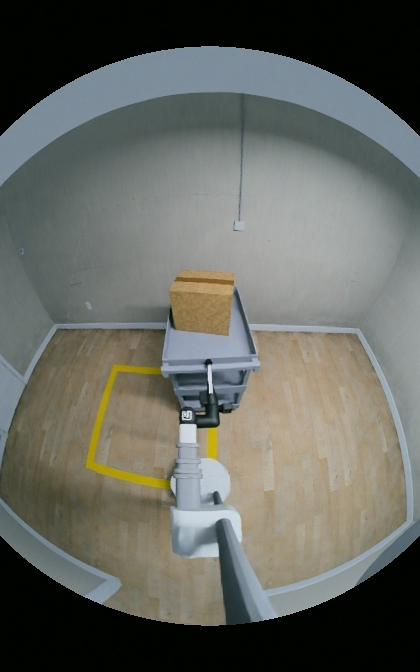

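Request:
move(r2={"base":{"strafe_m":0.5,"translate_m":0.1},"contact_limits":{"translate_m":0.9}}, blocking=false)

Request:
wait(seconds=5)

Request:
move(r2={"base":{"strafe_m":0.4,"translate_m":-0.42},"contact_limits":{"translate_m":0.9}}, blocking=false)

Request:
wait(seconds=5, cameras=["r2_head_camera","r2_head_right_camera"])

Scene clock: 891.43 s.
move: r2 moving
r1.base_odometry: x=-1.650 y=-0.839 heading=+1.146
r1.turned_by_wheels: +0.000
r1.turned_by_imu: +0.000
r1.base_tilt: forward=-1.5 right=+1.2
r1.lidar_m: 0.30 2.45 1.66 2.89 2.88 3.50 - 3.39 2.07 1.82 1.84 1.47
r1.base_status: not commanded
r1.joint_positions: lift_m=+0.800 arm_m=+0.000 wrist_yaw_rad=+0.021 wrist_pitch_rad=+0.001 wrist_roll_rad=+0.000 gripper_m=-0.029
r1.joint_status: not commanded
r1.measured_speeds: all 0
r1.motor_effort: lift_m=+23(23) arm_m=-9(9) wheel_0=+15(15) wheel_1=-4(4) wheel_2=+19(19)
r1.servo_current: wrist_yaw_rad=117(137) wrist_pitch_rad=39(46) wrist_roll_rad=65(65) gripper_m=65(78)
r1.contact_limits: translate_m 0.9
r1.hand_pose: x=+0.4615 y=-0.0813 z=+0.9775 quat_wxyz=(+1.000, +0.000, +0.001, +0.011) (m; r1's base frame)
r1.wrist_depth_mm: - 251 168 170 - - - / 118 211 169 169 - - - / 117 208 170 169 - - - / 116 203 174 169 - - - / 114 197 178 168 - - - / 113 191 176 173 - - - / 110 145 175 168 139 - -
r2.base_odometry: x=-5.323 y=-1.026 heading=-2.553
r2.turned_by_wheels: -0.001
r2.turned_by_imu: -0.001
r2.base_tilt: forward=-0.7 right=+0.1
r2.lidar_m: 0.49 1.74 2.50 2.44 1.61 1.33 1.31 1.25 1.82 2.26 2.20 0.53
r2.base_status: translate_m moving; strafe_m moving
r2.joint_positions: lift_m=+0.668 arm_m=+0.120 wrist_yaw_rad=-0.004 wrist_pitch_rad=-0.003 wrist_roll_rad=+1.570 gripper_m=-0.029
r2.joint_status: not commanded
r2.measured_speeds: translate_m=+0.024 strafe_m=+0.125 rotate_rad=+0.000 lift_m=+0.000 arm_m=+0.000 wrist_yaw_rad=-0.014 wrist_pitch_rad=+0.000 wrist_roll_rad=+0.000
r2.motor_effort: lift_m=+14(14) arm_m=-4(4) wheel_0=-14(14) wheel_1=+9(10) wheel_2=-11(11)
r2.servo_current: wrist_yaw_rad=46(59) wrist_pitch_rad=39(46) wrist_roll_rad=59(59) gripper_m=85(85)
r2.contact_limits: translate_m 0.9
r2.hand_pose: x=+0.5790 y=-0.0885 z=+0.8473 quat_wxyz=(+0.707, +0.707, -0.002, +0.000) (m; r2's base frame)
r2.wrist_depth_mm: - - - 172 231 - 1182 / - - - 173 230 - - / - 436 436 173 231 798 - / - 445 442 230 230 831 - / - 462 459 172 231 820 - / - 473 186 172 175 - - / - - 496 - - - -
pictures: none

Scene clock: 894.07 s.
earlier move: r2 done
r1.base_odometry: x=-1.650 y=-0.839 heading=+1.146
r1.turned_by_wheels: +0.000
r1.turned_by_imu: +0.000
r1.base_tilt: forward=-1.5 right=+1.2
r1.lidar_m: 0.27 2.63 1.69 2.88 2.90 3.50 - 3.38 2.07 1.83 1.82 1.51
r1.base_status: not commanded
r1.joint_positions: lift_m=+0.800 arm_m=+0.000 wrist_yaw_rad=+0.021 wrist_pitch_rad=+0.001 wrist_roll_rad=+0.000 gripper_m=-0.029
r1.joint_status: not commanded
r1.measured_speeds: all 0
r1.on_its_own: wrist_yaw_rad is at rest, and its servo_current (124 mA) is outside its rest range (0 to 104 mA)
r1.motor_effort: lift_m=+23(23) arm_m=-8(9) wheel_0=+14(15) wheel_1=-4(5) wheel_2=+19(19)
r1.servo_current: wrist_yaw_rad=124(143) wrist_pitch_rad=46(52) wrist_roll_rad=46(65) gripper_m=65(78)
r1.contact_limits: translate_m 0.9
r1.hand_pose: x=+0.4615 y=-0.0813 z=+0.9775 quat_wxyz=(+1.000, +0.000, +0.001, +0.011) (m; r1's base frame)
r1.wrist_depth_mm: - 252 169 170 - - - / 119 211 169 170 - - - / 118 208 170 169 - - - / 116 202 175 168 - - - / 114 197 178 169 - - - / 112 191 176 174 - - - / 110 145 175 167 139 - -
r2.base_odometry: x=-5.142 y=-1.467 heading=-2.553
r2.turned_by_wheels: +0.001
r2.turned_by_imu: -0.005
r2.base_tilt: forward=-0.7 right=+0.1
r2.lidar_m: 0.58 1.68 1.99 1.99 1.69 1.26 1.23 1.50 1.91 2.74 2.12 0.41
r2.base_status: done
r2.joint_positions: lift_m=+0.668 arm_m=+0.120 wrist_yaw_rad=-0.004 wrist_pitch_rad=-0.003 wrist_roll_rad=+1.570 gripper_m=-0.029
r2.joint_status: not commanded
r2.measured_speeds: all 0
r2.motor_effort: lift_m=+14(14) arm_m=-3(4) wheel_0=-4(22) wheel_1=+1(12) wheel_2=-3(15)
r2.servo_current: wrist_yaw_rad=52(72) wrist_pitch_rad=39(46) wrist_roll_rad=39(65) gripper_m=78(91)
r2.contact_limits: translate_m 0.9
r2.hand_pose: x=+0.5790 y=-0.0886 z=+0.8473 quat_wxyz=(+0.707, +0.707, -0.002, +0.000) (m; r2's base frame)
r2.wrist_depth_mm: - 342 - - 124 - - / - 387 - - 142 - - / - 449 469 - 161 - - / - - - 104 185 - 521 / - - - 123 219 - 473 / - - 180 159 176 - 1182 / - - - - - 351 362
wait: 2.63 of 5 s (r2 has come to rest)
pictures: none

Scene clock: 894.57 s.
move: r2 moving
r1.base_odometry: x=-1.650 y=-0.839 heading=+1.146
r1.turned_by_wheels: +0.000
r1.turned_by_imu: +0.000
r1.base_tilt: forward=-1.5 right=+1.2
r1.lidar_m: 0.29 2.61 1.67 2.88 2.89 3.44 - 3.35 2.07 1.83 1.83 1.49
r1.base_status: not commanded
r1.joint_positions: lift_m=+0.800 arm_m=+0.000 wrist_yaw_rad=+0.021 wrist_pitch_rad=+0.001 wrist_roll_rad=+0.000 gripper_m=-0.029
r1.joint_status: not commanded
r1.measured_speeds: all 0
r1.motor_effort: lift_m=+23(23) arm_m=-9(9) wheel_0=+14(15) wheel_1=-4(4) wheel_2=+19(19)
r1.servo_current: wrist_yaw_rad=137(137) wrist_pitch_rad=39(46) wrist_roll_rad=52(59) gripper_m=72(72)
r1.contact_limits: translate_m 0.9
r1.hand_pose: x=+0.4615 y=-0.0813 z=+0.9775 quat_wxyz=(+1.000, +0.000, +0.001, +0.011) (m; r1's base frame)
r1.wrist_depth_mm: - 250 168 170 - - - / 118 211 169 169 - - - / 117 208 171 169 - - - / 116 203 174 169 - - - / 114 198 179 168 - - - / 112 190 176 173 - - - / 110 145 175 168 140 - -
r2.base_odometry: x=-5.110 y=-1.473 heading=-2.553
r2.turned_by_wheels: -0.001
r2.turned_by_imu: -0.001
r2.base_tilt: forward=-0.6 right=+0.1
r2.lidar_m: 0.56 1.71 1.98 1.95 1.64 1.24 1.20 1.52 1.85 2.76 2.17 0.44
r2.base_status: translate_m moving; strafe_m moving
r2.joint_positions: lift_m=+0.668 arm_m=+0.120 wrist_yaw_rad=-0.004 wrist_pitch_rad=-0.003 wrist_roll_rad=+1.570 gripper_m=-0.029
r2.joint_status: not commanded
r2.measured_speeds: translate_m=-0.092 strafe_m=+0.089 rotate_rad=-0.001 lift_m=+0.000 arm_m=+0.000 wrist_yaw_rad=+0.000 wrist_pitch_rad=+0.000 wrist_roll_rad=+0.000
r2.motor_effort: lift_m=+14(14) arm_m=-4(4) wheel_0=-20(22) wheel_1=+2(5) wheel_2=+12(13)
r2.servo_current: wrist_yaw_rad=46(52) wrist_pitch_rad=39(46) wrist_roll_rad=46(59) gripper_m=85(85)
r2.contact_limits: translate_m 0.9
r2.hand_pose: x=+0.5790 y=-0.0886 z=+0.8473 quat_wxyz=(+0.707, +0.707, -0.002, +0.000) (m; r2's base frame)
r2.wrist_depth_mm: - 342 - - 127 - - / - 389 - - 145 - - / - 466 466 - 163 - - / - - 105 105 189 - 521 / - - - 128 221 - 473 / - - 179 157 175 - 1205 / - - - - - 351 366
pictures: none

Scene clock: 897.43 s.
earlier move: r2 done
r1.base_odometry: x=-1.650 y=-0.839 heading=+1.146
r1.turned_by_wheels: +0.000
r1.turned_by_imu: +0.000
r1.base_tilt: forward=-1.5 right=+1.2
r1.lidar_m: 0.28 2.34 1.67 2.85 2.89 3.46 - 3.33 2.10 1.82 1.82 1.51
r1.base_status: not commanded
r1.joint_positions: lift_m=+0.800 arm_m=+0.000 wrist_yaw_rad=+0.021 wrist_pitch_rad=+0.001 wrist_roll_rad=+0.000 gripper_m=-0.029
r1.joint_status: not commanded
r1.measured_speeds: all 0
r1.on_its_own: wrist_yaw_rad is at rest, and its servo_current (124 mA) is outside its rest range (0 to 104 mA)
r1.motor_effort: lift_m=+23(23) arm_m=-9(9) wheel_0=+14(15) wheel_1=-4(5) wheel_2=+18(19)
r1.servo_current: wrist_yaw_rad=124(150) wrist_pitch_rad=46(52) wrist_roll_rad=65(65) gripper_m=65(72)
r1.contact_limits: translate_m 0.9
r1.hand_pose: x=+0.4615 y=-0.0813 z=+0.9775 quat_wxyz=(+1.000, +0.000, +0.001, +0.011) (m; r1's base frame)
r1.wrist_depth_mm: - 250 168 170 - - - / 119 211 170 170 - - - / 117 208 171 169 - - - / 116 202 174 169 - - - / 114 198 179 168 - - - / 112 191 176 173 - - - / 110 145 176 168 139 - -
r2.base_odometry: x=-4.571 y=-1.566 heading=-2.552
r2.turned_by_wheels: +0.001
r2.turned_by_imu: +0.000
r2.base_tilt: forward=-0.7 right=+0.1
r2.lidar_m: 0.53 2.11 1.66 1.60 1.09 0.83 0.78 1.64 1.49 3.12 2.71 0.40
r2.base_status: done
r2.joint_positions: lift_m=+0.668 arm_m=+0.120 wrist_yaw_rad=-0.003 wrist_pitch_rad=-0.003 wrist_roll_rad=+1.570 gripper_m=-0.029
r2.joint_status: not commanded
r2.measured_speeds: all 0
r2.motor_effort: lift_m=+14(14) arm_m=-4(4) wheel_0=-2(22) wheel_1=+3(7) wheel_2=+5(15)
r2.servo_current: wrist_yaw_rad=46(65) wrist_pitch_rad=39(52) wrist_roll_rad=33(65) gripper_m=78(91)
r2.contact_limits: translate_m 0.9
r2.hand_pose: x=+0.5790 y=-0.0883 z=+0.8473 quat_wxyz=(+0.707, +0.707, -0.002, +0.000) (m; r2's base frame)
r2.wrist_depth_mm: - 338 - - 123 - - / - 387 - - 141 - - / - 449 462 - 159 - - / - - - - 184 1618 517 / - - - 121 217 1576 473 / - - 180 157 176 1618 1229 / - - - - - 351 364
wait: 2.87 of 5 s (r2 has come to rest)
pictures: r2_head_camera, r2_head_right_camera
Images, in order (width x height): r2_head_camera 420x560, r2_head_right_camera 420x672.

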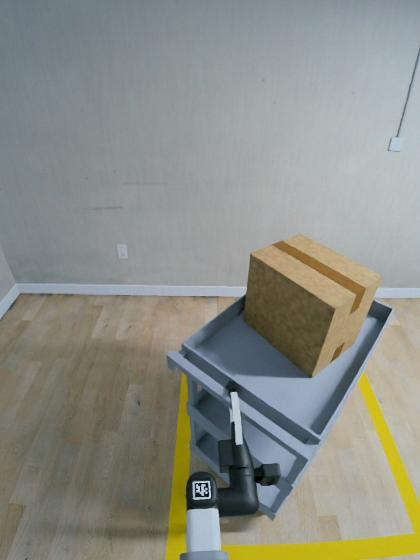

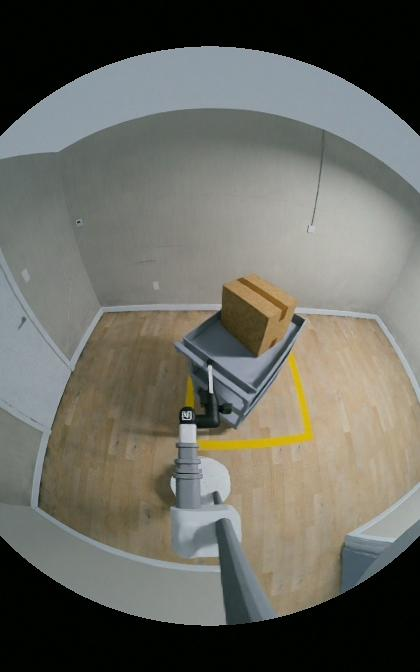

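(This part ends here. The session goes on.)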